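# Take PBS bottle from fridge, shut the glass door

## Task

Remove the bottle marked PBS from the refrigerator sitting on the table, set it upright on the table, and close the refrigerator's glass door. Any other bottle that gets moved must be returned to its original spot. Do not shift the refrigerator. The glass beaker on the table must remain upright; hitting or squeezing it hard, or letting it drop more than a few centimetres, means failure.

## Robot and tools

Robot: two xArm-type six-joint arms, left_arm (base near y = +0.47 m) and right_arm (base near y = -0.50 m). Each carries a four-finger, sixteen-motor hand: right_arm a right hand, left_arm a mirrored left hand. Each arm also carries a wrist camera (cam_left_wrist, cam_right_wrist). A fixed overhead camera, cam_high, looks at the table.

Frames: the scene frame has its origin at table-top height, midway between the bases. +x points out over the table, +y toward left_arm, +z up. Every reported hand pose, velocity and target is in that arm's own base frame, which is almost the same as the scene axes shifted to the base. Offsets are taken along the arm's base axes, and rotations turn about the current Hand target position. The hand point sits in front of the palm near the index/middle knuckles. Its own axes: +z runs along straight fingers toward the tips, +y comes out of the palm face, and +x runs across the palm away from the thumb on the right hand (toward the thumb on the left hand).

The 48-number row is used by both execute_actions and move. It is one list covering both arms, every value in [-1, 1]. Order: left_arm dx, dy, dz, rx, ry, rz; then 16 left hand motor goals; then left current_limit and speed; then the same 24 numbers for right_arm. Both arms must always be filled in, even if only one moves.

The six pose numbers are an offset, not a pose. They are measured from that arm's Hand target as it stood when the action or move began, in base axes, scaled so 1.0 = 0.6 m or 180 degrees. rx, ry, rz form a single rotation vector. Every row in one action is counted from that same start, not from the row before. Sending zeros re-asks for the current Hand target, so it does not mean 'stop'. Repeating an offset in a new call moves the arm further.

The 16 hand numbers are absolute hinge goals, each scaled linearly between its two stops. Order: index_abd, index_mcp, index_pip, index_dip, middle_abd, middle_mcp, middle_pip, middle_dip, ring_abd, ring_mcp, ring_pip, ring_dip, thumb_cmc, thumb_axl, thumb_mcp, thumb_ipl. Straight values: abd 0.00, mcp +0.75, pip +0.58, dip +0.70, thumb_cmc +0.71, thumb_axl +0.68, thumb_mcp +0.23, thumb_ipl +0.17. Going toward -1 curls fingers toward the palm and swings the thumb round in front of the palm. A 0 is a real goal. To keep a hand as it is, send back its hand_goal, hand_current_limit and hand_speed.

current_limit scales motor current from -1 to +1, i.e. up to 550 mA; it starts at +0.4. speed scales hinge speed up to 8.5 rad/s; it starts at -0.6. A finger squeezes only while its goal lies past the object's surface. Current held at 495 mA or above for 5 s overloads a motor and shuts it off for 10 s.

execute_actions(actions, cameras): actions is a list of actions. Each action is up to 15 rows, one per 1/30 s step; a short table repeats its last row. Images come back only with an empty list or when cameras are named.

move(target, speed, blend, blocking, cameras): drives each hand point in a straight line toward the offset given by one row, or through up to 15 rows, all counted from the same starting Hand targets. speed is in m/s, from 0.002 to 1, default 0.25; rotation is capped at twice that in rad/s. blend, in metres, rounds corners between listed targets. Everything must finish within 10 s. blocking=false returns after about 0.5 s while motion continues. Hand numbers from a later row are applied only once that row is reached and everything has come to rest. The result adds a 'move:' line with the outcome (done, off_target, moving, held, fault) and the limits that acted (paced = clipped, held = steps withheld). There is no obstacle avoidance, and faster moves overshoot and hit harder.

wait(seconds 0-10): lets time pass. stop: brakes a running move. zoom_image(camera, region [x0,y0,x1,y1] pixels, at most 504x504): enlarges part of the newest image. clear_fault(arm): releases an arm after a reported torque fault. finished_scene(scene): ends the scene for good; call it only once the bottle is out and standing and the door is shut.

Results report, per arm: end_effector_position (m), quat_wxyz, velocities, Hand target, joint positions and torques. Per motor they give hand_goal, hand_measured, hand_current_ma, and hand_state (moving, goal, blocked, overload). Per step, the controller clips each commanded pose to within 70 mm and 16 degrees of the measured pose. The hand often stops short of its target; send the remaining gap as a further offset. Images: cam_high is 896x504, and each wrist camera is 672x504 fisheye.

Avoid:
- Contact torque at a joint's load limit, or any motor pinned at its limit for about 1 s. Either triggers a TORQUE FAULT: the arm backs off, stops, and waits for clear_fault.
- Motors overheating at 80 °C, which brakes the arm for 30-60 s. Holding loads or stretching out for long heats them; watch for a MOTOR HOT line.
- Arm-to-arm contact, including one hand gripping the other's fingers, and paths close to an arm's own base.
- Fast motion into contact.
- Dropping or flinging the bottle, slamming the door, shifting the fridge, and any knock on the beaker.
- Leaving anything off the table.
When an arm is pushing against something, command its target back past the hand point.

Each tool is called as name(argument=value, ...), one argument or row to a line, values as JSON.

## Session

execute_actions(
  actions=[],
)

Scene clock: 0.00 s.
left_arm: end_effector_position=(+0.2445, +0.0877, +0.2705) hand_goal=(+0.000, +0.754, +0.576, +0.696, +0.000, +0.754, +0.576, +0.696, +0.000, +0.754, +0.576, +0.696, +0.714, +0.678, +0.226, +0.168) hand_measured=(+0.000, +0.754, +0.576, +0.696, +0.000, +0.754, +0.576, +0.696, +0.000, +0.754, +0.576, +0.696, +0.714, +0.678, +0.226, +0.168) hand_current_ma=(+0, +0, +0, +0, +0, +0, +0, +0, +0, +0, +0, +0, +0, +0, +0, +0) hand_state=(goal, goal, goal, goal, goal, goal, goal, goal, goal, goal, goal, goal, goal, goal, goal, goal) hand_current_limit=0.40 hand_speed=-0.60 end_effector_quat_wxyz=(+0.413, -0.313, +0.653, +0.552) | right_arm: end_effector_position=(+0.2140, +0.3566, +0.1476) hand_goal=(+0.000, +0.754, +0.576, +0.696, +0.000, +0.754, +0.576, +0.696, +0.000, +0.754, +0.576, +0.696, +0.714, +0.678, +0.226, +0.168) hand_measured=(+0.000, +0.754, +0.576, +0.696, +0.000, +0.754, +0.576, +0.696, +0.000, +0.754, +0.576, +0.696, +0.714, +0.678, +0.226, +0.168) hand_current_ma=(+0, +0, +0, +0, +0, +0, +0, +0, +0, +0, +0, +0, +0, +0, +0, +0) hand_state=(goal, goal, goal, goal, goal, goal, goal, goal, goal, goal, goal, goal, goal, goal, goal, goal) hand_current_limit=0.40 hand_speed=-0.60 end_effector_quat_wxyz=(+0.676, -0.524, -0.439, -0.277)
Joint positions: left_arm=[-0.471 -0.543 -0.471 1.3 -1.502 -2.73] | right_arm=[0.513 -0.77 -0.39 1.736 -1.707 0.109]
Joint velocities: within noise
Joint torques (N m): no reading
Hand target: left_arm +0.2445, +0.0877, +0.2705; +0.413, -0.313, +0.653, +0.552 | right_arm +0.2140, +0.3566, +0.1476; +0.676, -0.524, -0.439, -0.277

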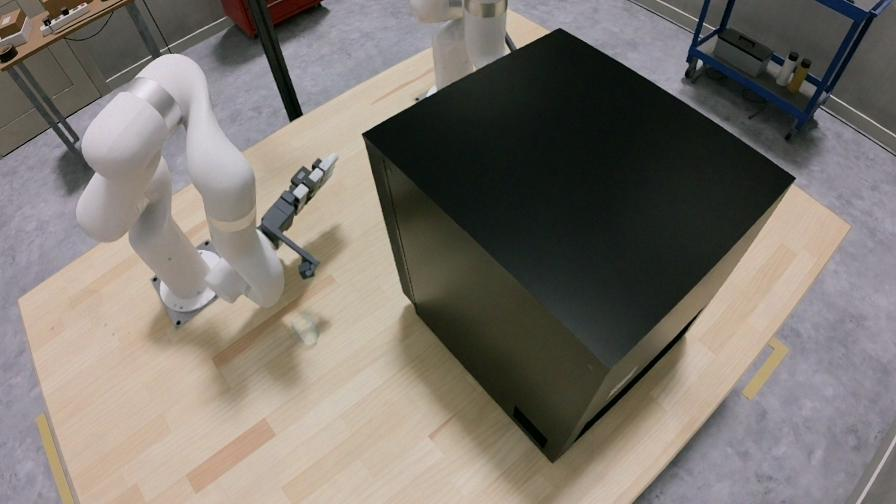

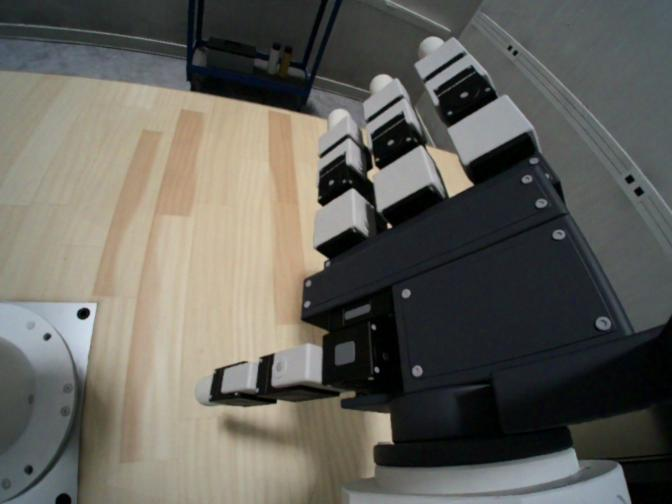

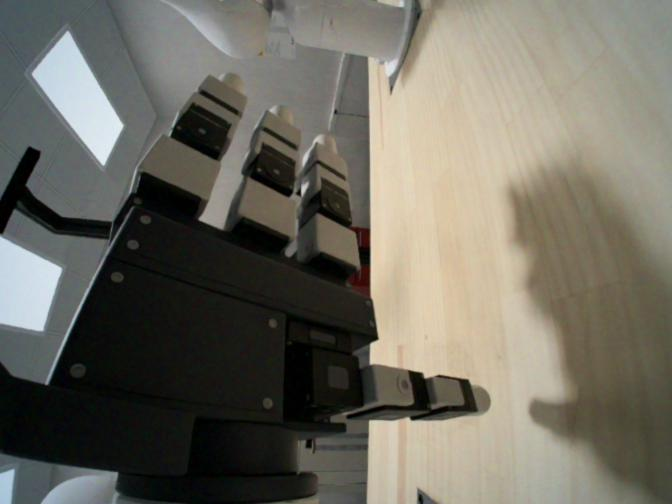

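move(
  target=[
    [0,0,0,0,0,0,0,0.754,0.576,0.696,0,0.754,0.576,0.696,0,0.754,0.576,0.696,0.714,0.678,0.226,0.168,0.4,-0.6,-0.06,0,0.253,0,0,0,0,0.754,0.576,0.696,0,0.754,0.576,0.696,0,0.754,0.576,0.696,0.714,0.678,0.226,0.168,0.4,-0.6],
    [0,0,0,0,0,0,0,0.754,0.576,0.696,0,0.754,0.576,0.696,0,0.754,0.576,0.696,0.714,0.678,0.226,0.168,0.4,-0.6,-0.093,0,0.253,0.143,-0.9285,-0.048,0,0.754,0.576,0.696,0,0.754,0.576,0.696,0,0.754,0.576,0.696,0.714,0.678,0.226,0.168,0.4,-0.6],
  ],
  speed=0.35,
  blend=0.05,
  cameras=["all"],
)

Scene clock: 7.63 s.
left_arm: end_effector_position=(+0.2445, +0.0877, +0.2705) hand_goal=(+0.000, +0.754, +0.576, +0.696, +0.000, +0.754, +0.576, +0.696, +0.000, +0.754, +0.576, +0.696, +0.714, +0.678, +0.226, +0.168) hand_measured=(+0.000, +0.756, +0.576, +0.696, +0.000, +0.756, +0.576, +0.696, +0.000, +0.756, +0.576, +0.696, +0.716, +0.678, +0.226, +0.168) hand_current_ma=(+0, +1, +0, +0, +0, +1, +0, +0, +0, +1, +0, +0, +0, +0, +0, +0) hand_state=(goal, goal, goal, goal, goal, goal, goal, goal, goal, goal, goal, goal, goal, goal, goal, goal) hand_current_limit=0.40 hand_speed=-0.60 end_effector_quat_wxyz=(+0.413, -0.313, +0.653, +0.552) | right_arm: end_effector_position=(+0.1582, +0.3566, +0.2994) hand_goal=(+0.000, +0.754, +0.576, +0.696, +0.000, +0.754, +0.576, +0.696, +0.000, +0.754, +0.576, +0.696, +0.714, +0.678, +0.226, +0.168) hand_measured=(+0.000, +0.760, +0.576, +0.696, +0.000, +0.762, +0.576, +0.696, +0.000, +0.760, +0.576, +0.696, +0.720, +0.678, +0.226, +0.168) hand_current_ma=(+0, +6, +0, +0, +0, +8, +0, +0, +0, +6, +0, +0, +5, +0, +0, +0) hand_state=(goal, goal, goal, goal, goal, goal, goal, goal, goal, goal, goal, goal, goal, goal, goal, goal) hand_current_limit=0.40 hand_speed=-0.60 end_effector_quat_wxyz=(+0.303, -0.303, +0.636, +0.641)
Joint positions: left_arm=[-0.471 -0.543 -0.471 1.3 -1.502 -2.73] | right_arm=[0.578 -0.635 -0.34 2.125 -1.736 -2.707]
Joint torques (N m): left_arm=[0.99 18.44 -5.09 -0.67 -1.88 0.18] | right_arm=[-1.49 54.61 -6.89 -3.05 -1.86 -0.75]
Hand target: left_arm +0.2445, +0.0877, +0.2705; +0.413, -0.313, +0.653, +0.552 | right_arm +0.1582, +0.3566, +0.2994; +0.303, -0.303, +0.636, +0.641
Off the commanded pose: left_arm 0.000 m, 0 deg | right_arm 0.000 m, 0 deg.
move: done
camera_calibration:
cam_left_wrist: T_world_to_cam=[[0.917417, -0.178875, 0.355457, -0.337884], [0.0305344, -0.858994, -0.511074, 0.136987], [0.396754, 0.479722, -0.782594, 0.189935], [0, 0, 0, 1]] pos_world=[0.23044, -0.0338836, 0.338756]
cam_right_wrist: T_world_to_cam=[[-0.00476859, -0.0649747, 0.997876, -0.252688], [0.636086, -0.770179, -0.047109, 0.132607], [0.771604, 0.63451, 0.0450021, -0.238795], [0, 0, 0, 1]] pos_world=[0.0987009, 0.23723, 0.269145]

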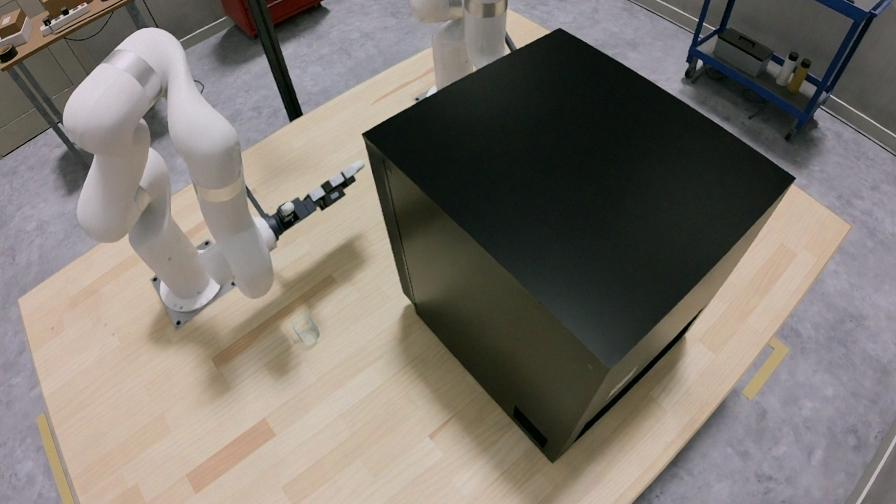

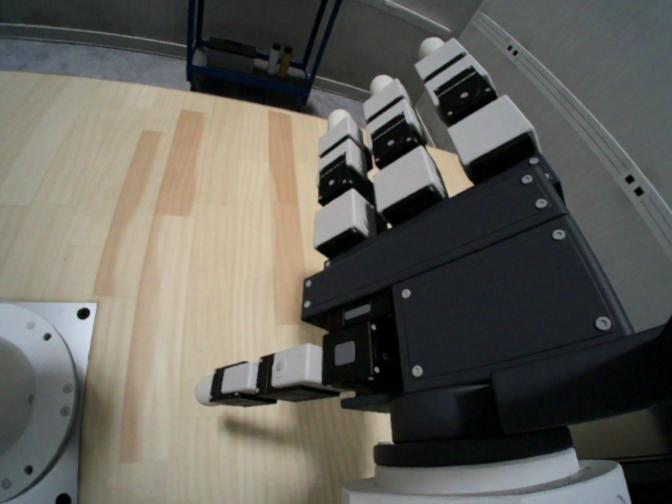

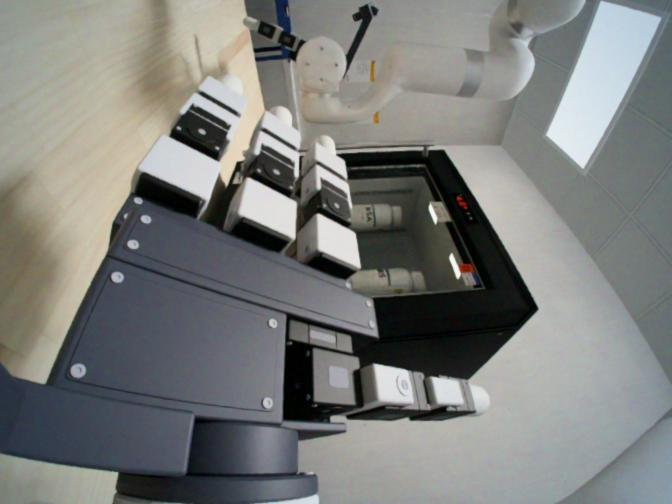

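zoom_image(
  camera="cam_right_wrist",
  region=[220, 130, 560, 400],
)

Scaled by 1.482 from the camera's 672x504 image, which has a finer 960x720 frame.

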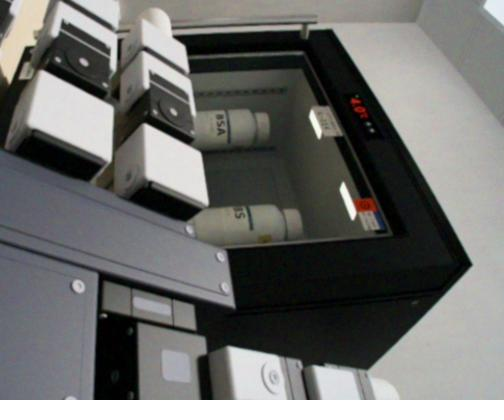

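move(
  target=[0,0,0,0,0,0,0,0.754,0.576,0.696,0,0.754,0.576,0.696,0,0.754,0.576,0.696,0.714,0.678,0.226,0.168,0.4,-0.6,-0.05,0.0,0.0,0,0.16,0,0,0.754,0.576,0.696,0,0.754,0.576,0.696,0,0.754,0.576,0.696,0.714,0.678,0.226,0.168,0.4,-0.6],
  speed=0.35,
  cameras=["cam_right_wrist"],
)

zoom_image(
  camera="cam_right_wrist",
  region=[200, 100, 672, 450],
)

Scene clock: 9.63 s.
left_arm: end_effector_position=(+0.2445, +0.0877, +0.2705) hand_goal=(+0.000, +0.754, +0.576, +0.696, +0.000, +0.754, +0.576, +0.696, +0.000, +0.754, +0.576, +0.696, +0.714, +0.678, +0.226, +0.168) hand_measured=(+0.000, +0.756, +0.576, +0.696, +0.000, +0.756, +0.576, +0.696, +0.000, +0.756, +0.576, +0.696, +0.716, +0.678, +0.226, +0.168) hand_current_ma=(+0, +1, +0, +0, +0, +1, +0, +0, +0, +1, +0, +0, +0, +0, +0, +0) hand_state=(goal, goal, goal, goal, goal, goal, goal, goal, goal, goal, goal, goal, goal, goal, goal, goal) hand_current_limit=0.40 hand_speed=-0.60 end_effector_quat_wxyz=(+0.413, -0.313, +0.653, +0.552) | right_arm: end_effector_position=(+0.1282, +0.3566, +0.2994) hand_goal=(+0.000, +0.754, +0.576, +0.696, +0.000, +0.754, +0.576, +0.696, +0.000, +0.754, +0.576, +0.696, +0.714, +0.678, +0.226, +0.168) hand_measured=(+0.000, +0.760, +0.576, +0.696, +0.000, +0.762, +0.576, +0.696, +0.000, +0.762, +0.576, +0.696, +0.720, +0.678, +0.226, +0.168) hand_current_ma=(+0, +6, +0, +0, +0, +8, +0, +0, +0, +6, +0, +0, +5, +0, +0, +0) hand_state=(goal, goal, goal, goal, goal, goal, goal, goal, goal, goal, goal, goal, goal, goal, goal, goal) hand_current_limit=0.40 hand_speed=-0.60 end_effector_quat_wxyz=(+0.136, -0.134, +0.692, +0.696)
Joint positions: left_arm=[-0.471 -0.543 -0.471 1.3 -1.502 -2.73] | right_arm=[0.779 -0.716 -0.242 2.29 -1.904 -2.305]
Joint torques (N m): left_arm=[0.25 18 -4.85 -0.65 -1.96 0.11] | right_arm=[2.46 22.39 1.02 1.14 -1.8 0.67]
Hand target: left_arm +0.2445, +0.0877, +0.2705; +0.413, -0.313, +0.653, +0.552 | right_arm +0.1282, +0.3566, +0.2994; +0.136, -0.134, +0.692, +0.696
Off the commanded pose: left_arm 0.000 m, 0 deg | right_arm 0.000 m, 0 deg.
move: done
camera_calibration:
cam_right_wrist: T_world_to_cam=[[0.476366, -0.0650536, 0.876837, -0.278335], [0.534746, -0.770183, -0.347657, 0.254665], [0.697941, 0.634497, -0.332102, -0.0932992], [0, 0, 0, 1]] pos_world=[0.0615255, 0.23723, 0.301605]
Images, in order (width x height): cam_right_wrist 672x504.

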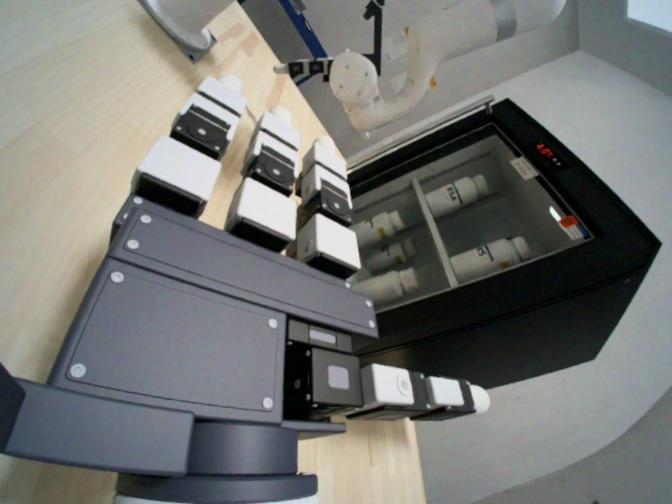

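Scaled by 1.068 from the camera's 672x504 image, which has a finer 960x720 frame.

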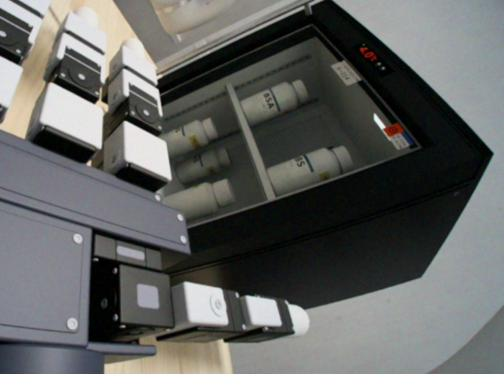

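zoom_image(
  camera="cam_right_wrist",
  region=[330, 130, 560, 320],
)

Scaled by 2.191 from the camera's 672x504 image, which has a finer 960x720 frame.

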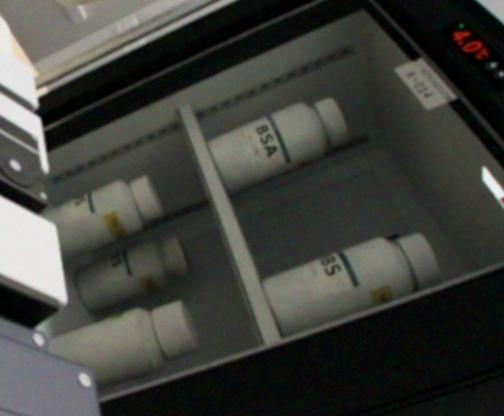

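zoom_image(
  camera="cam_right_wrist",
  region=[320, 60, 672, 320],
)

Scaled by 1.432 from the camera's 672x504 image, which has a finer 960x720 frame.

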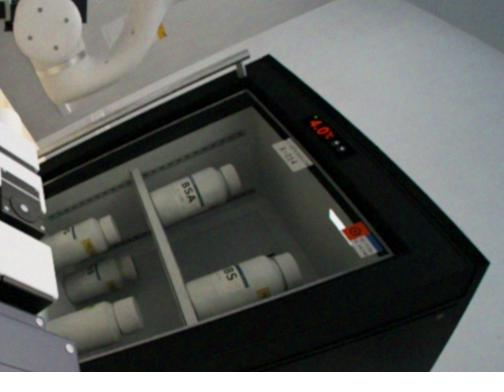

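move(
  target=[0,0,0,0,0,0,0,0.754,0.576,0.696,0,0.754,0.576,0.696,0,0.754,0.576,0.696,0.714,0.678,0.226,0.168,0.4,-0.6,0.29,-0.328,0.1,0.474,0.474,-0.318,0,0.754,0.576,0.696,0,0.754,0.576,0.696,0,0.754,0.576,0.696,0.714,0.678,0.226,0.168,0.4,-0.6],
  speed=0.35,
  cameras=["all"],
)

Scene clock: 13.80 s.
left_arm: end_effector_position=(+0.2445, +0.0877, +0.2705) hand_goal=(+0.000, +0.754, +0.576, +0.696, +0.000, +0.754, +0.576, +0.696, +0.000, +0.754, +0.576, +0.696, +0.714, +0.678, +0.226, +0.168) hand_measured=(+0.000, +0.756, +0.576, +0.696, +0.000, +0.756, +0.576, +0.696, +0.000, +0.756, +0.576, +0.696, +0.716, +0.678, +0.226, +0.168) hand_current_ma=(+0, +1, +0, +0, +0, +1, +0, +0, +0, +1, +0, +0, +0, +0, +0, +0) hand_state=(goal, goal, goal, goal, goal, goal, goal, goal, goal, goal, goal, goal, goal, goal, goal, goal) hand_current_limit=0.40 hand_speed=-0.60 end_effector_quat_wxyz=(+0.413, -0.313, +0.653, +0.552) | right_arm: end_effector_position=(+0.2003, +0.2755, +0.3243) hand_goal=(+0.000, +0.754, +0.576, +0.696, +0.000, +0.754, +0.576, +0.696, +0.000, +0.754, +0.576, +0.696, +0.714, +0.678, +0.226, +0.168) hand_measured=(+0.000, +0.762, +0.576, +0.696, +0.000, +0.762, +0.576, +0.696, +0.000, +0.762, +0.576, +0.696, +0.720, +0.678, +0.226, +0.168) hand_current_ma=(+0, +7, +0, +0, +0, +9, +0, +0, +0, +7, +0, +0, +6, +0, +0, +0) hand_state=(goal, goal, goal, goal, goal, goal, goal, goal, goal, goal, goal, goal, goal, goal, goal, goal) hand_current_limit=0.40 hand_speed=-0.60 end_effector_quat_wxyz=(+0.024, +0.132, +0.638, +0.758)
Joint positions: left_arm=[-0.471 -0.543 -0.471 1.3 -1.502 -2.73] | right_arm=[0.627 -0.763 -0.143 2.253 -2.165 -1.874]
Joint torques (N m): left_arm=[-0.22 18.72 -5.02 -0.51 -1.9 0.14] | right_arm=[1.18 20.46 -0.31 -2.21 -1.3 -0.59]
Hand target: left_arm +0.2445, +0.0877, +0.2705; +0.413, -0.313, +0.653, +0.552 | right_arm +0.2002, +0.2755, +0.3243; +0.024, +0.132, +0.638, +0.758 (not the last commanded pose)
Off the commanded pose: left_arm 0.000 m, 0 deg | right_arm 0.158 m, 102 deg.
move: held (right_arm; a check stopped the path); limits=paced,held
pose unreachable (right arm): on one or more control steps of this call, first in action 0 (counted from 0), this arm could not follow its commanded pose, so it was not sent that pose on those steps. It may still have moved: this result reports where it is.
cause: moving toward the commanded pose would bring two parts of the arm too close to each other (joints 2 (shoulder) to 5 (wrist pitch) lie between them).
camera_calibration:
cam_left_wrist: T_world_to_cam=[[0.917417, -0.178875, 0.355457, -0.337884], [0.0305344, -0.858994, -0.511074, 0.136987], [0.396754, 0.479722, -0.782594, 0.189935], [0, 0, 0, 1]] pos_world=[0.23044, -0.0338836, 0.338756]
cam_right_wrist: T_world_to_cam=[[0.812488, -0.331537, 0.479528, -0.204755], [0.108916, -0.721741, -0.68354, 0.343196], [0.572714, 0.607596, -0.550297, 0.0193796], [0, 0, 0, 1]] pos_world=[0.117883, 0.16804, 0.343439]

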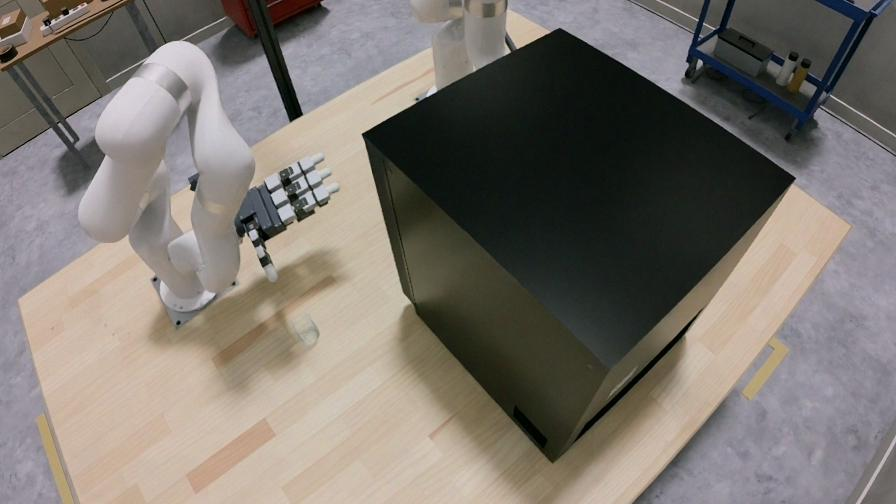

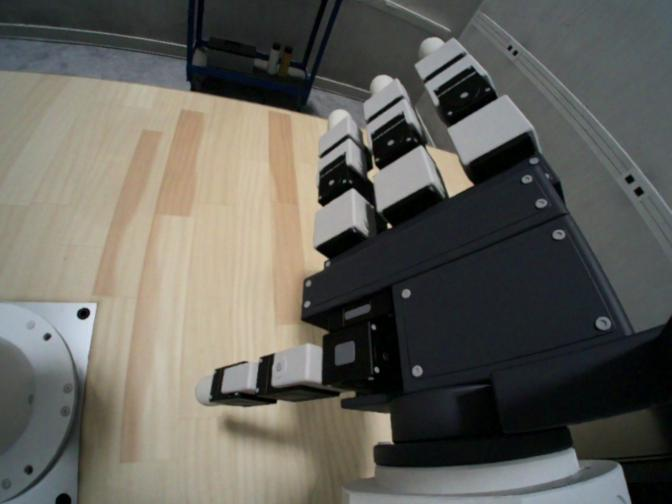

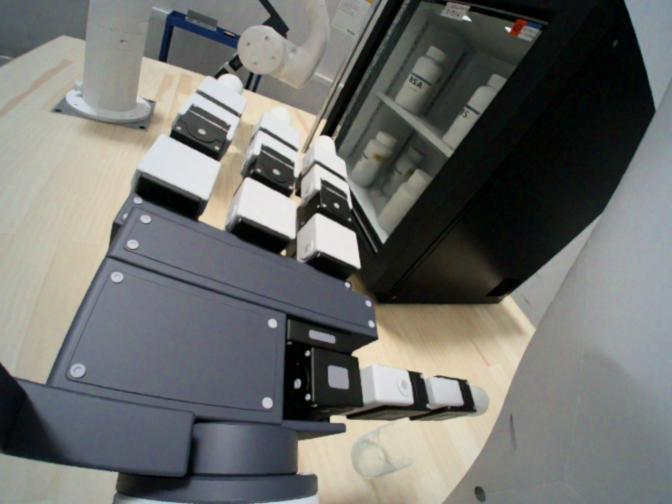

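zoom_image(
  camera="cam_right_wrist",
  region=[300, 0, 570, 270],
)

zoom_image(
  camera="cam_right_wrist",
  region=[340, 20, 500, 230],
)

Scaled by 1.867 from the camera's 672x504 image, which has a finer 960x720 frame.

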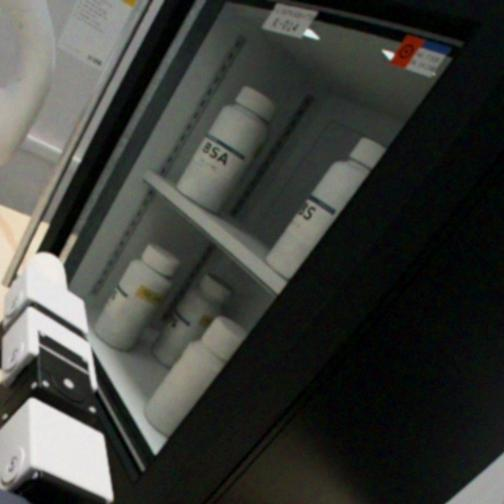

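Scaled by 2.400 from the camera's 672x504 image, which has a finer 960x720 frame.

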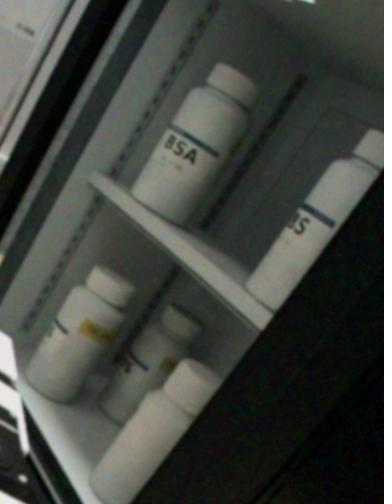

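move(
  target=[
    [0.047,-0.245,0.0,-0.485,-0.095,0.196,0,0.754,0.576,0.696,0,0.754,0.576,0.696,0,0.754,0.576,0.696,0.714,0.678,0.226,0.168,0.4,-0.6,0,0,0,0,0,0,0,0.754,0.576,0.696,0,0.754,0.576,0.696,0,0.754,0.576,0.696,0.714,0.678,0.226,0.168,0.4,-0.6],
    [0.004,-0.578,0.083,0.812,-0.098,-0.538,0,0.754,0.576,0.696,0,0.754,0.576,0.696,0,0.754,0.576,0.696,0.714,0.678,0.226,0.168,0.4,-0.6,0,0,0,0,0,0,0,0.754,0.576,0.696,0,0.754,0.576,0.696,0,0.754,0.576,0.696,0.714,0.678,0.226,0.168,0.4,-0.6],
  ],
  speed=0.35,
  blend=0.05,
  cameras=["all"],
)

Scene clock: 20.57 s.
left_arm: end_effector_position=(+0.2469, -0.2590, +0.3203) hand_goal=(+0.000, +0.754, +0.576, +0.696, +0.000, +0.754, +0.576, +0.696, +0.000, +0.754, +0.576, +0.696, +0.714, +0.678, +0.226, +0.168) hand_measured=(+0.000, +0.758, +0.576, +0.696, +0.000, +0.758, +0.576, +0.696, +0.000, +0.758, +0.576, +0.696, +0.718, +0.678, +0.224, +0.168) hand_current_ma=(+0, +2, +0, +0, +0, +2, +0, +0, +0, +2, +0, +0, +2, +0, -1, +0) hand_state=(goal, goal, goal, goal, goal, goal, goal, goal, goal, goal, goal, goal, goal, goal, goal, goal) hand_current_limit=0.40 hand_speed=-0.60 end_effector_quat_wxyz=(+0.641, +0.636, -0.305, +0.301) | right_arm: end_effector_position=(+0.2002, +0.2755, +0.3243) hand_goal=(+0.000, +0.754, +0.576, +0.696, +0.000, +0.754, +0.576, +0.696, +0.000, +0.754, +0.576, +0.696, +0.714, +0.678, +0.226, +0.168) hand_measured=(+0.000, +0.762, +0.576, +0.696, +0.000, +0.762, +0.576, +0.696, +0.000, +0.762, +0.576, +0.696, +0.720, +0.678, +0.226, +0.168) hand_current_ma=(+0, +7, +0, +0, +0, +9, +0, +0, +0, +7, +0, +0, +6, +0, +0, +0) hand_state=(goal, goal, goal, goal, goal, goal, goal, goal, goal, goal, goal, goal, goal, goal, goal, goal) hand_current_limit=0.40 hand_speed=-0.60 end_effector_quat_wxyz=(+0.024, +0.132, +0.638, +0.758)
Joint positions: left_arm=[-0.132 -0.578 -0.44 -1.692 -1.593 -0.546] | right_arm=[0.627 -0.763 -0.143 2.253 -2.165 -1.874]
Joint torques (N m): left_arm=[0.15 10.13 -6.42 -0.91 -3.34 0.36] | right_arm=[0.66 19.47 0.02 -2.28 -0.38 -0.64]
Hand target: left_arm +0.2469, -0.2591, +0.3203; +0.642, +0.636, -0.305, +0.301 | right_arm +0.2002, +0.2755, +0.3243; +0.024, +0.132, +0.638, +0.758
Off the commanded pose: left_arm 0.000 m, 0 deg | right_arm 0.000 m, 0 deg.
joint sent to its limit (right arm) — joint 5 (wrist pitch), lower limit. The joint targets still meet the commanded pose.
move: done
camera_calibration:
cam_left_wrist: T_world_to_cam=[[0.0427202, 0.00904053, -0.999046, 0.278629], [0.591626, 0.805554, 0.0325881, -0.0169481], [0.80508, -0.592454, 0.0290648, -0.244133], [0, 0, 0, 1]] pos_world=[0.194671, -0.133504, 0.286011]
cam_right_wrist: T_world_to_cam=[[0.812517, -0.33137, 0.479593, -0.204809], [0.109054, -0.721788, -0.683469, 0.343164], [0.572646, 0.607632, -0.550327, 0.019392], [0, 0, 0, 1]] pos_world=[0.117882, 0.168041, 0.343439]

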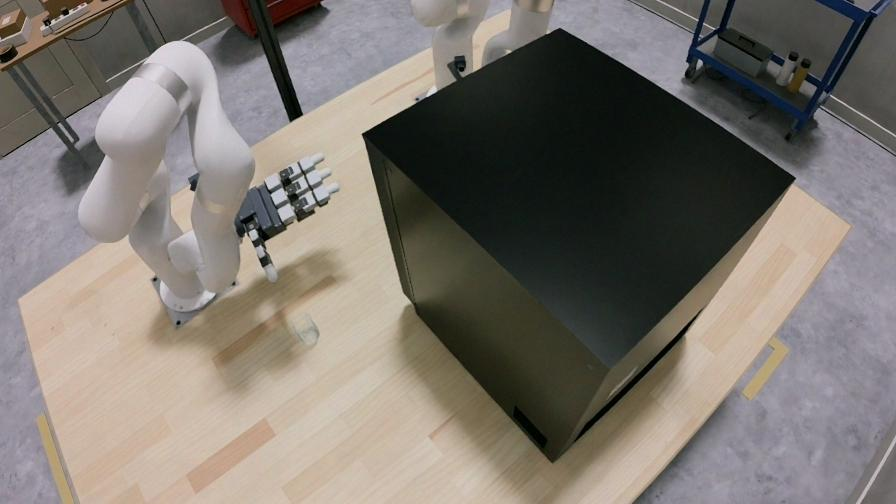

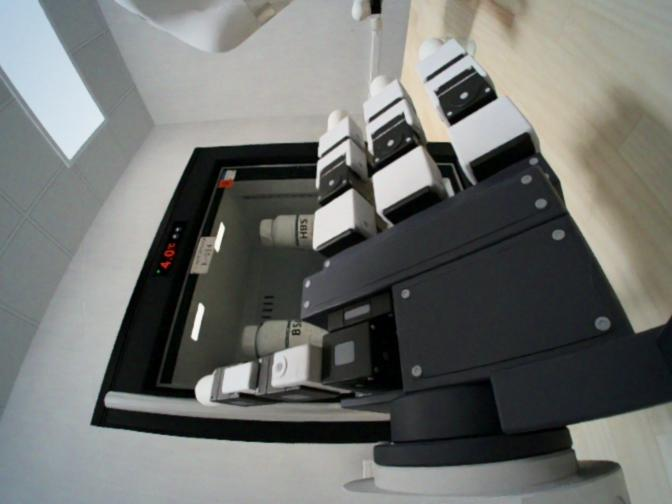

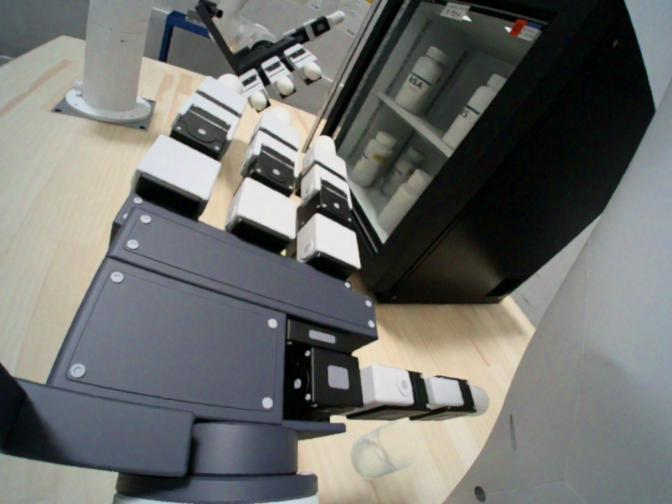

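zoom_image(
  camera="cam_left_wrist",
  region=[90, 140, 400, 450],
)

zoom_image(
  camera="cam_left_wrist",
  region=[230, 190, 350, 280],
)

Scaled by 1.626 from the camera's 672x504 image, which has a finer 960x720 frame.

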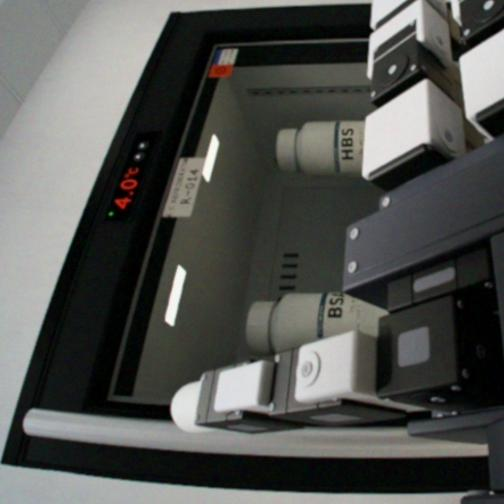

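Scaled by 4.200 from the camera's 672x504 image, which has a finer 960x720 frame.

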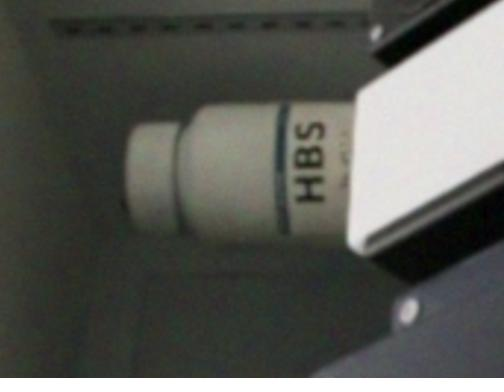

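zoom_image(
  camera="cam_left_wrist",
  region=[90, 360, 240, 450],
)

zoom_image(
  camera="cam_right_wrist",
  region=[300, 0, 400, 140],
)

Scaled by 3.360 from the camera's 672x504 image, which has a finer 960x720 frame.

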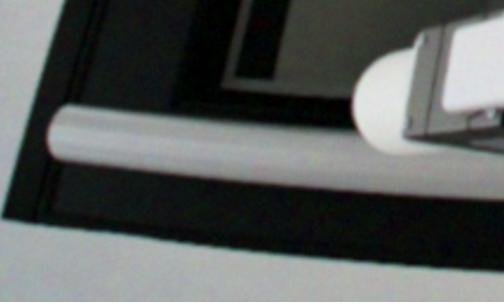

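Scaled by 3.600 from the camera's 672x504 image, which has a finer 960x720 frame.

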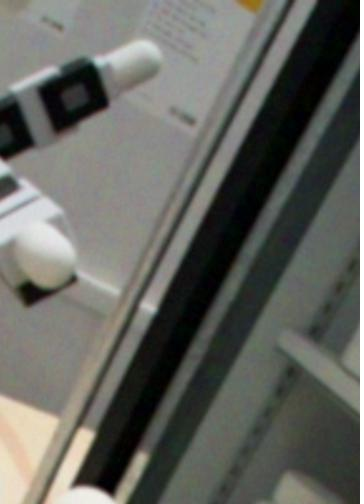

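move(
  target=[0.033,0.2,0.067,0,0,-0.111,0,0.754,0.576,0.696,0,0.754,0.576,0.696,0,0.754,0.576,0.696,0.714,0.678,-0.674,0.168,0.4,-0.6,0,0,0,0,0,0,0,0.754,0.576,0.696,0,0.754,0.576,0.696,0,0.754,0.576,0.696,0.714,0.678,0.226,0.168,0.4,-0.6],
  speed=0.25,
  cameras=["cam_left_wrist", "cam_high"],
)

zoom_image(
  camera="cam_left_wrist",
  region=[60, 100, 340, 480],
)

Scene clock: 23.93 s.
left_arm: end_effector_position=(+0.2667, -0.1391, +0.3605) hand_goal=(+0.000, +0.754, +0.576, +0.696, +0.000, +0.754, +0.576, +0.696, +0.000, +0.754, +0.576, +0.696, +0.714, +0.678, -0.674, +0.168) hand_measured=(-0.002, +0.758, +0.576, +0.696, +0.000, +0.760, +0.576, +0.696, -0.002, +0.760, +0.576, +0.696, +0.718, +0.678, -0.660, +0.168) hand_current_ma=(+0, +3, +0, +0, +0, +3, +0, +0, +0, +4, +0, +0, +2, +0, +18, +0) hand_state=(goal, goal, goal, goal, goal, goal, goal, goal, goal, goal, goal, goal, goal, goal, goal, goal) hand_current_limit=0.40 hand_speed=-0.60 end_effector_quat_wxyz=(+0.684, +0.573, -0.411, +0.186) | right_arm: end_effector_position=(+0.2002, +0.2755, +0.3243) hand_goal=(+0.000, +0.754, +0.576, +0.696, +0.000, +0.754, +0.576, +0.696, +0.000, +0.754, +0.576, +0.696, +0.714, +0.678, +0.226, +0.168) hand_measured=(+0.000, +0.762, +0.576, +0.696, +0.000, +0.762, +0.576, +0.696, +0.000, +0.762, +0.576, +0.696, +0.720, +0.678, +0.226, +0.168) hand_current_ma=(+0, +7, +0, +0, +0, +9, +0, +0, +0, +7, +0, +0, +6, +0, +0, +0) hand_state=(goal, goal, goal, goal, goal, goal, goal, goal, goal, goal, goal, goal, goal, goal, goal, goal) hand_current_limit=0.40 hand_speed=-0.60 end_effector_quat_wxyz=(+0.024, +0.132, +0.638, +0.758)
Joint positions: left_arm=[0.124 -0.547 -0.647 -1.092 -1.622 -0.772] | right_arm=[0.627 -0.763 -0.143 2.253 -2.165 -1.874]
Joint torques (N m): left_arm=[1.77 10.83 -9.88 0.91 -3.4 -0.27] | right_arm=[1.8 20.05 -0.14 -2.53 -0.38 -0.65]
Hand target: left_arm +0.2667, -0.1391, +0.3605; +0.684, +0.573, -0.411, +0.186 | right_arm +0.2002, +0.2755, +0.3243; +0.024, +0.132, +0.638, +0.758
Off the commanded pose: left_arm 0.000 m, 0 deg | right_arm 0.000 m, 0 deg.
joint sent to its limit (right arm) — joint 5 (wrist pitch), lower limit. The joint targets still meet the commanded pose.
move: done
camera_calibration:
cam_left_wrist: T_world_to_cam=[[0.043156, -0.00615439, -0.999049, 0.314639], [0.831261, 0.554932, 0.0324895, -0.2253], [0.554204, -0.831873, 0.0290645, -0.15659], [0, 0, 0, 1]] pos_world=[0.260487, -0.00330032, 0.326211]
Images, in order (width x height): cam_high 896x504, cam_left_wrist 672x504.

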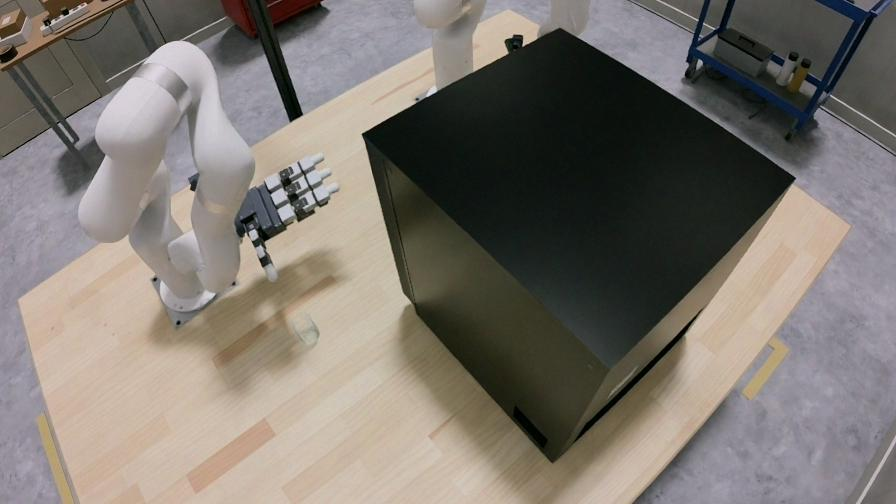

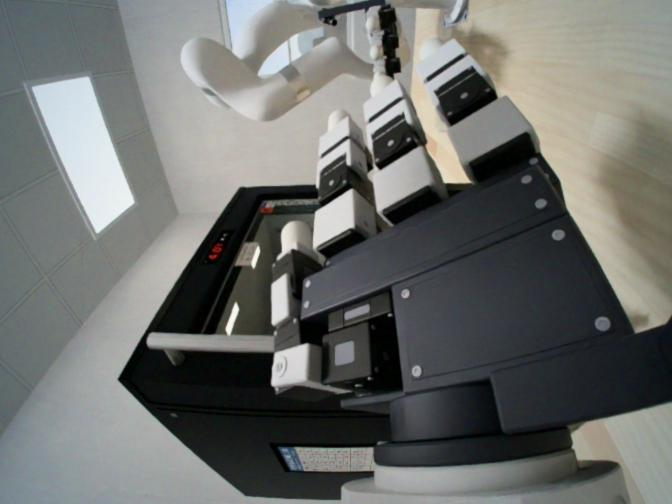

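Scaled by 1.326 from the camera's 672x504 image, which has a finer 960x720 frame.

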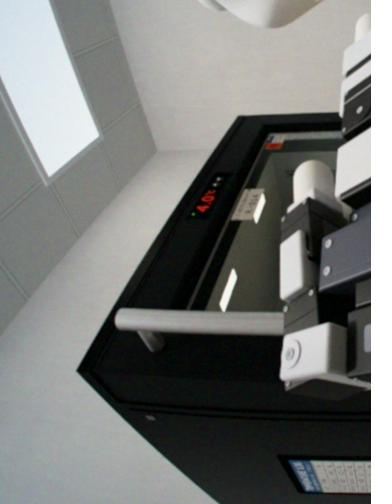

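zoom_image(
  camera="cam_left_wrist",
  region=[110, 310, 280, 440],
)

Scaled by 2.965 from the camera's 672x504 image, which has a finer 960x720 frame.

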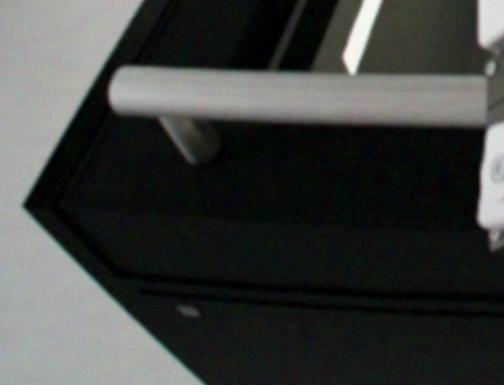

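move(
  target=[
    [-0.09,0,-0.05,0,0,0,0,0.2055,0.0657,0.1884,0,0.2055,0.0657,0.1884,0,0.2055,0.0657,0.1884,-0.571,0.678,0.2247,-0.2865,0.4,-0.6,0,0,0,0,0,0,0,0.754,0.576,0.696,0,0.754,0.576,0.696,0,0.754,0.576,0.696,0.714,0.678,0.226,0.168,0.4,-0.6],
    [-0.078,-0.018,-0.1,0.1405,0.7709,0.0472,0,0.2055,0.0657,0.1884,0,0.2055,0.0657,0.1884,0,0.2055,0.0657,0.1884,-0.571,0.678,0.2247,-0.2865,0.4,-0.6,0,0,0,0,0,0,0,0.754,0.576,0.696,0,0.754,0.576,0.696,0,0.754,0.576,0.696,0.714,0.678,0.226,0.168,0.4,-0.6],
  ],
  speed=0.35,
  blend=0.02,
  cameras=["cam_left_wrist", "cam_right_wrist"],
)

Scene clock: 32.77 s.
left_arm: end_effector_position=(+0.2174, -0.1469, +0.3083) hand_goal=(+0.000, +0.206, +0.066, +0.188, +0.000, +0.206, +0.066, +0.188, +0.000, +0.206, +0.066, +0.188, -0.570, +0.678, +0.224, -0.286) hand_measured=(+0.000, +0.216, +0.068, +0.190, +0.000, +0.216, +0.068, +0.190, +0.000, +0.216, +0.070, +0.190, -0.564, +0.680, +0.222, -0.284) hand_current_ma=(+0, +7, +1, +1, +0, +9, +1, +1, +0, +8, +1, +1, +3, +0, -1, +0) hand_state=(goal, goal, goal, goal, goal, goal, goal, goal, goal, goal, goal, goal, goal, goal, goal, goal) hand_current_limit=0.40 hand_speed=-0.60 end_effector_quat_wxyz=(+0.660, +0.615, +0.262, -0.344) | right_arm: end_effector_position=(+0.2002, +0.2755, +0.3243) hand_goal=(+0.000, +0.754, +0.576, +0.696, +0.000, +0.754, +0.576, +0.696, +0.000, +0.754, +0.576, +0.696, +0.714, +0.678, +0.226, +0.168) hand_measured=(+0.000, +0.762, +0.576, +0.696, +0.000, +0.762, +0.576, +0.696, +0.000, +0.762, +0.576, +0.696, +0.720, +0.678, +0.226, +0.168) hand_current_ma=(+0, +7, +0, +0, +0, +9, +0, +0, +0, +7, +0, +0, +6, +0, +0, +0) hand_state=(goal, goal, goal, goal, goal, goal, goal, goal, goal, goal, goal, goal, goal, goal, goal, goal) hand_current_limit=0.40 hand_speed=-0.60 end_effector_quat_wxyz=(+0.024, +0.132, +0.638, +0.758)
Joint positions: left_arm=[0.445 -0.536 -0.135 -1.046 -1.475 -2.107] | right_arm=[0.627 -0.763 -0.143 2.253 -2.165 -1.874]
Joint torques (N m): left_arm=[-1.97 5.13 -0.42 -0.66 -1.49 0.55] | right_arm=[1.1 20.01 0.09 -2.5 -0.39 -0.66]
Hand target: left_arm +0.2174, -0.1469, +0.3083; +0.660, +0.615, +0.262, -0.344 (not the last commanded pose) | right_arm +0.2002, +0.2755, +0.3243; +0.024, +0.132, +0.638, +0.758
Off the commanded pose: left_arm 0.009 m, 40 deg | right_arm 0.000 m, 0 deg.
joint sent to its limit (right arm) — joint 5 (wrist pitch), lower limit. The joint targets still meet the commanded pose.
move: held (left_arm; a check stopped the path); path passed 1 of 2 targets; limits=held
pose unreachable (left arm): on one or more control steps of this call, first in action 0 (counted from 0), this arm could not follow its commanded pose, so it was not sent that pose on those steps. It may still have moved: this result reports where it is.
cause: moving toward the commanded pose would bring two parts of the arm too close to each other (joints 2 (shoulder) to 4 (forearm roll) lie between them).
camera_calibration:
cam_left_wrist: T_world_to_cam=[[-0.982304, 0.10741, 0.153433, 0.148898], [-0.0219074, 0.747697, -0.663678, 0.250134], [-0.186007, -0.655295, -0.732113, 0.28722], [0, 0, 0, 1]] pos_world=[0.205168, -0.0148032, 0.35344]
cam_right_wrist: T_world_to_cam=[[0.812517, -0.33137, 0.479593, -0.204809], [0.109054, -0.721788, -0.683469, 0.343164], [0.572646, 0.607632, -0.550327, 0.019392], [0, 0, 0, 1]] pos_world=[0.117882, 0.168041, 0.343439]
Images, in order (width x height): cam_left_wrist 672x504, cam_right_wrist 672x504.

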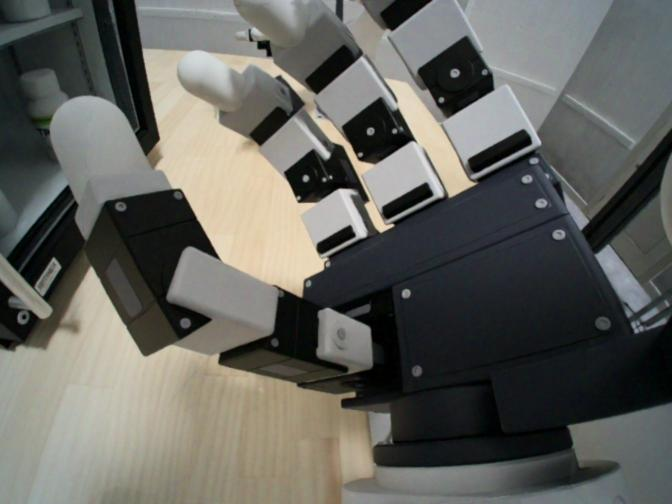

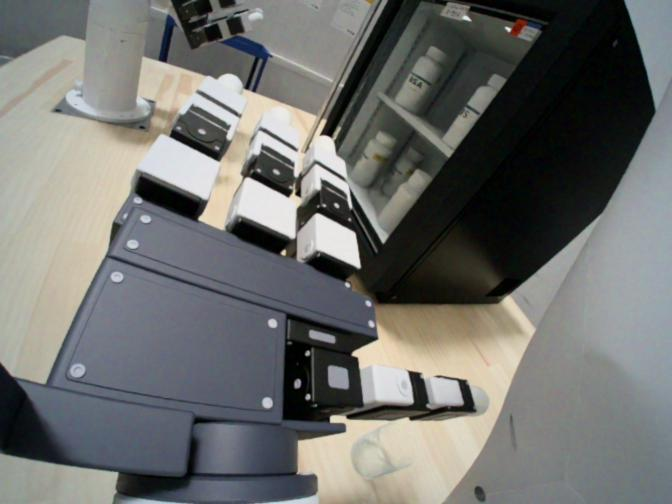

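move(
  target=[0.171,-0.06,-0.014,0.0411,0.2173,0.0033,0,0.2055,0.0657,0.1884,0,0.2055,0.0657,0.1884,0,0.2055,0.0657,0.1884,-0.571,0.678,0.2247,-0.2865,0.4,-0.6,0,0,0,0,0,0,0,0.754,0.576,0.696,0,0.754,0.576,0.696,0,0.754,0.576,0.696,0.714,0.678,0.226,0.168,0.4,-0.6],
  speed=0.25,
  cameras=["cam_left_wrist", "cam_right_wrist"],
)

Scene clock: 35.23 s.
left_arm: end_effector_position=(+0.3200, -0.1829, +0.2999) hand_goal=(+0.000, +0.206, +0.066, +0.188, +0.000, +0.206, +0.066, +0.188, +0.000, +0.206, +0.066, +0.188, -0.570, +0.678, +0.224, -0.286) hand_measured=(+0.000, +0.208, +0.068, +0.190, +0.000, +0.208, +0.068, +0.190, +0.002, +0.208, +0.068, +0.190, -0.564, +0.680, +0.222, -0.284) hand_current_ma=(+0, +1, +1, +1, +0, +1, +1, +1, +0, +1, +1, +1, +4, +0, -1, +0) hand_state=(goal, goal, goal, goal, goal, goal, goal, goal, goal, goal, goal, goal, goal, goal, goal, goal) hand_current_limit=0.40 hand_speed=-0.60 end_effector_quat_wxyz=(+0.496, +0.504, +0.492, -0.509) | right_arm: end_effector_position=(+0.2002, +0.2755, +0.3243) hand_goal=(+0.000, +0.754, +0.576, +0.696, +0.000, +0.754, +0.576, +0.696, +0.000, +0.754, +0.576, +0.696, +0.714, +0.678, +0.226, +0.168) hand_measured=(+0.000, +0.762, +0.576, +0.696, +0.000, +0.762, +0.576, +0.696, +0.000, +0.762, +0.576, +0.696, +0.720, +0.678, +0.226, +0.168) hand_current_ma=(+0, +7, +0, +0, +0, +9, +0, +0, +0, +7, +0, +0, +6, +0, +0, +0) hand_state=(goal, goal, goal, goal, goal, goal, goal, goal, goal, goal, goal, goal, goal, goal, goal, goal) hand_current_limit=0.40 hand_speed=-0.60 end_effector_quat_wxyz=(+0.024, +0.132, +0.638, +0.758)
Joint positions: left_arm=[0.162 -0.225 -0.241 -1.384 -1.583 -3.159] | right_arm=[0.627 -0.763 -0.143 2.253 -2.165 -1.874]
Joint torques (N m): left_arm=[-1.33 18.37 -8.84 -1.37 -0.65 0.07] | right_arm=[0.84 21.63 -0.11 -2.19 -0.37 -0.74]
Hand target: left_arm +0.3200, -0.1829, +0.2999; +0.496, +0.504, +0.492, -0.509 | right_arm +0.2002, +0.2755, +0.3243; +0.024, +0.132, +0.638, +0.758
Off the commanded pose: left_arm 0.000 m, 0 deg | right_arm 0.000 m, 0 deg.
joint sent to its limit (right arm) — joint 5 (wrist pitch), lower limit. The joint targets still meet the commanded pose.
move: done
camera_calibration:
cam_left_wrist: T_world_to_cam=[[-0.662317, 0.0378656, 0.748266, -0.0386892], [-0.410469, 0.817162, -0.404673, 0.333051], [-0.626778, -0.575162, -0.525678, 0.370371], [0, 0, 0, 1]] pos_world=[0.343224, -0.0576683, 0.358423]
cam_right_wrist: T_world_to_cam=[[0.812517, -0.33137, 0.479593, -0.204809], [0.109054, -0.721788, -0.683469, 0.343164], [0.572646, 0.607632, -0.550327, 0.019392], [0, 0, 0, 1]] pos_world=[0.117882, 0.168041, 0.343439]
Images, in order (width x height): cam_left_wrist 672x504, cam_right_wrist 672x504.

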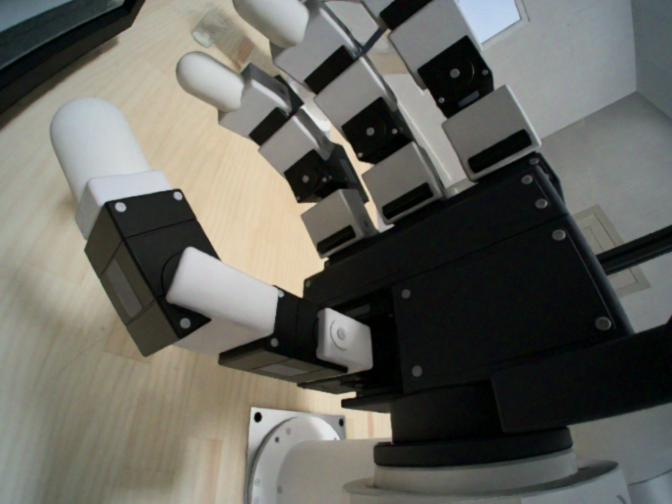

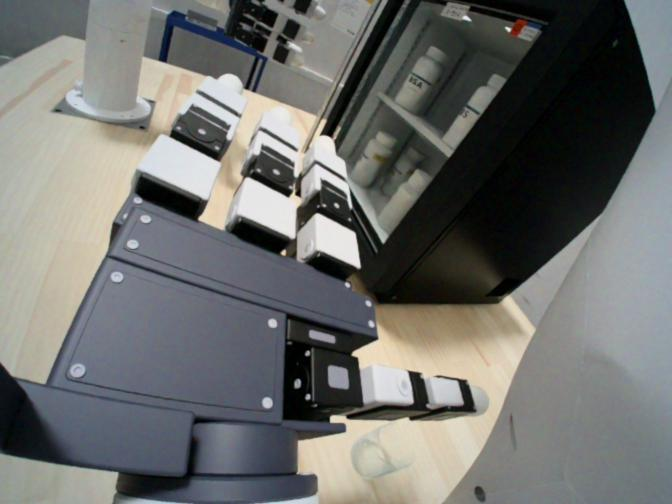

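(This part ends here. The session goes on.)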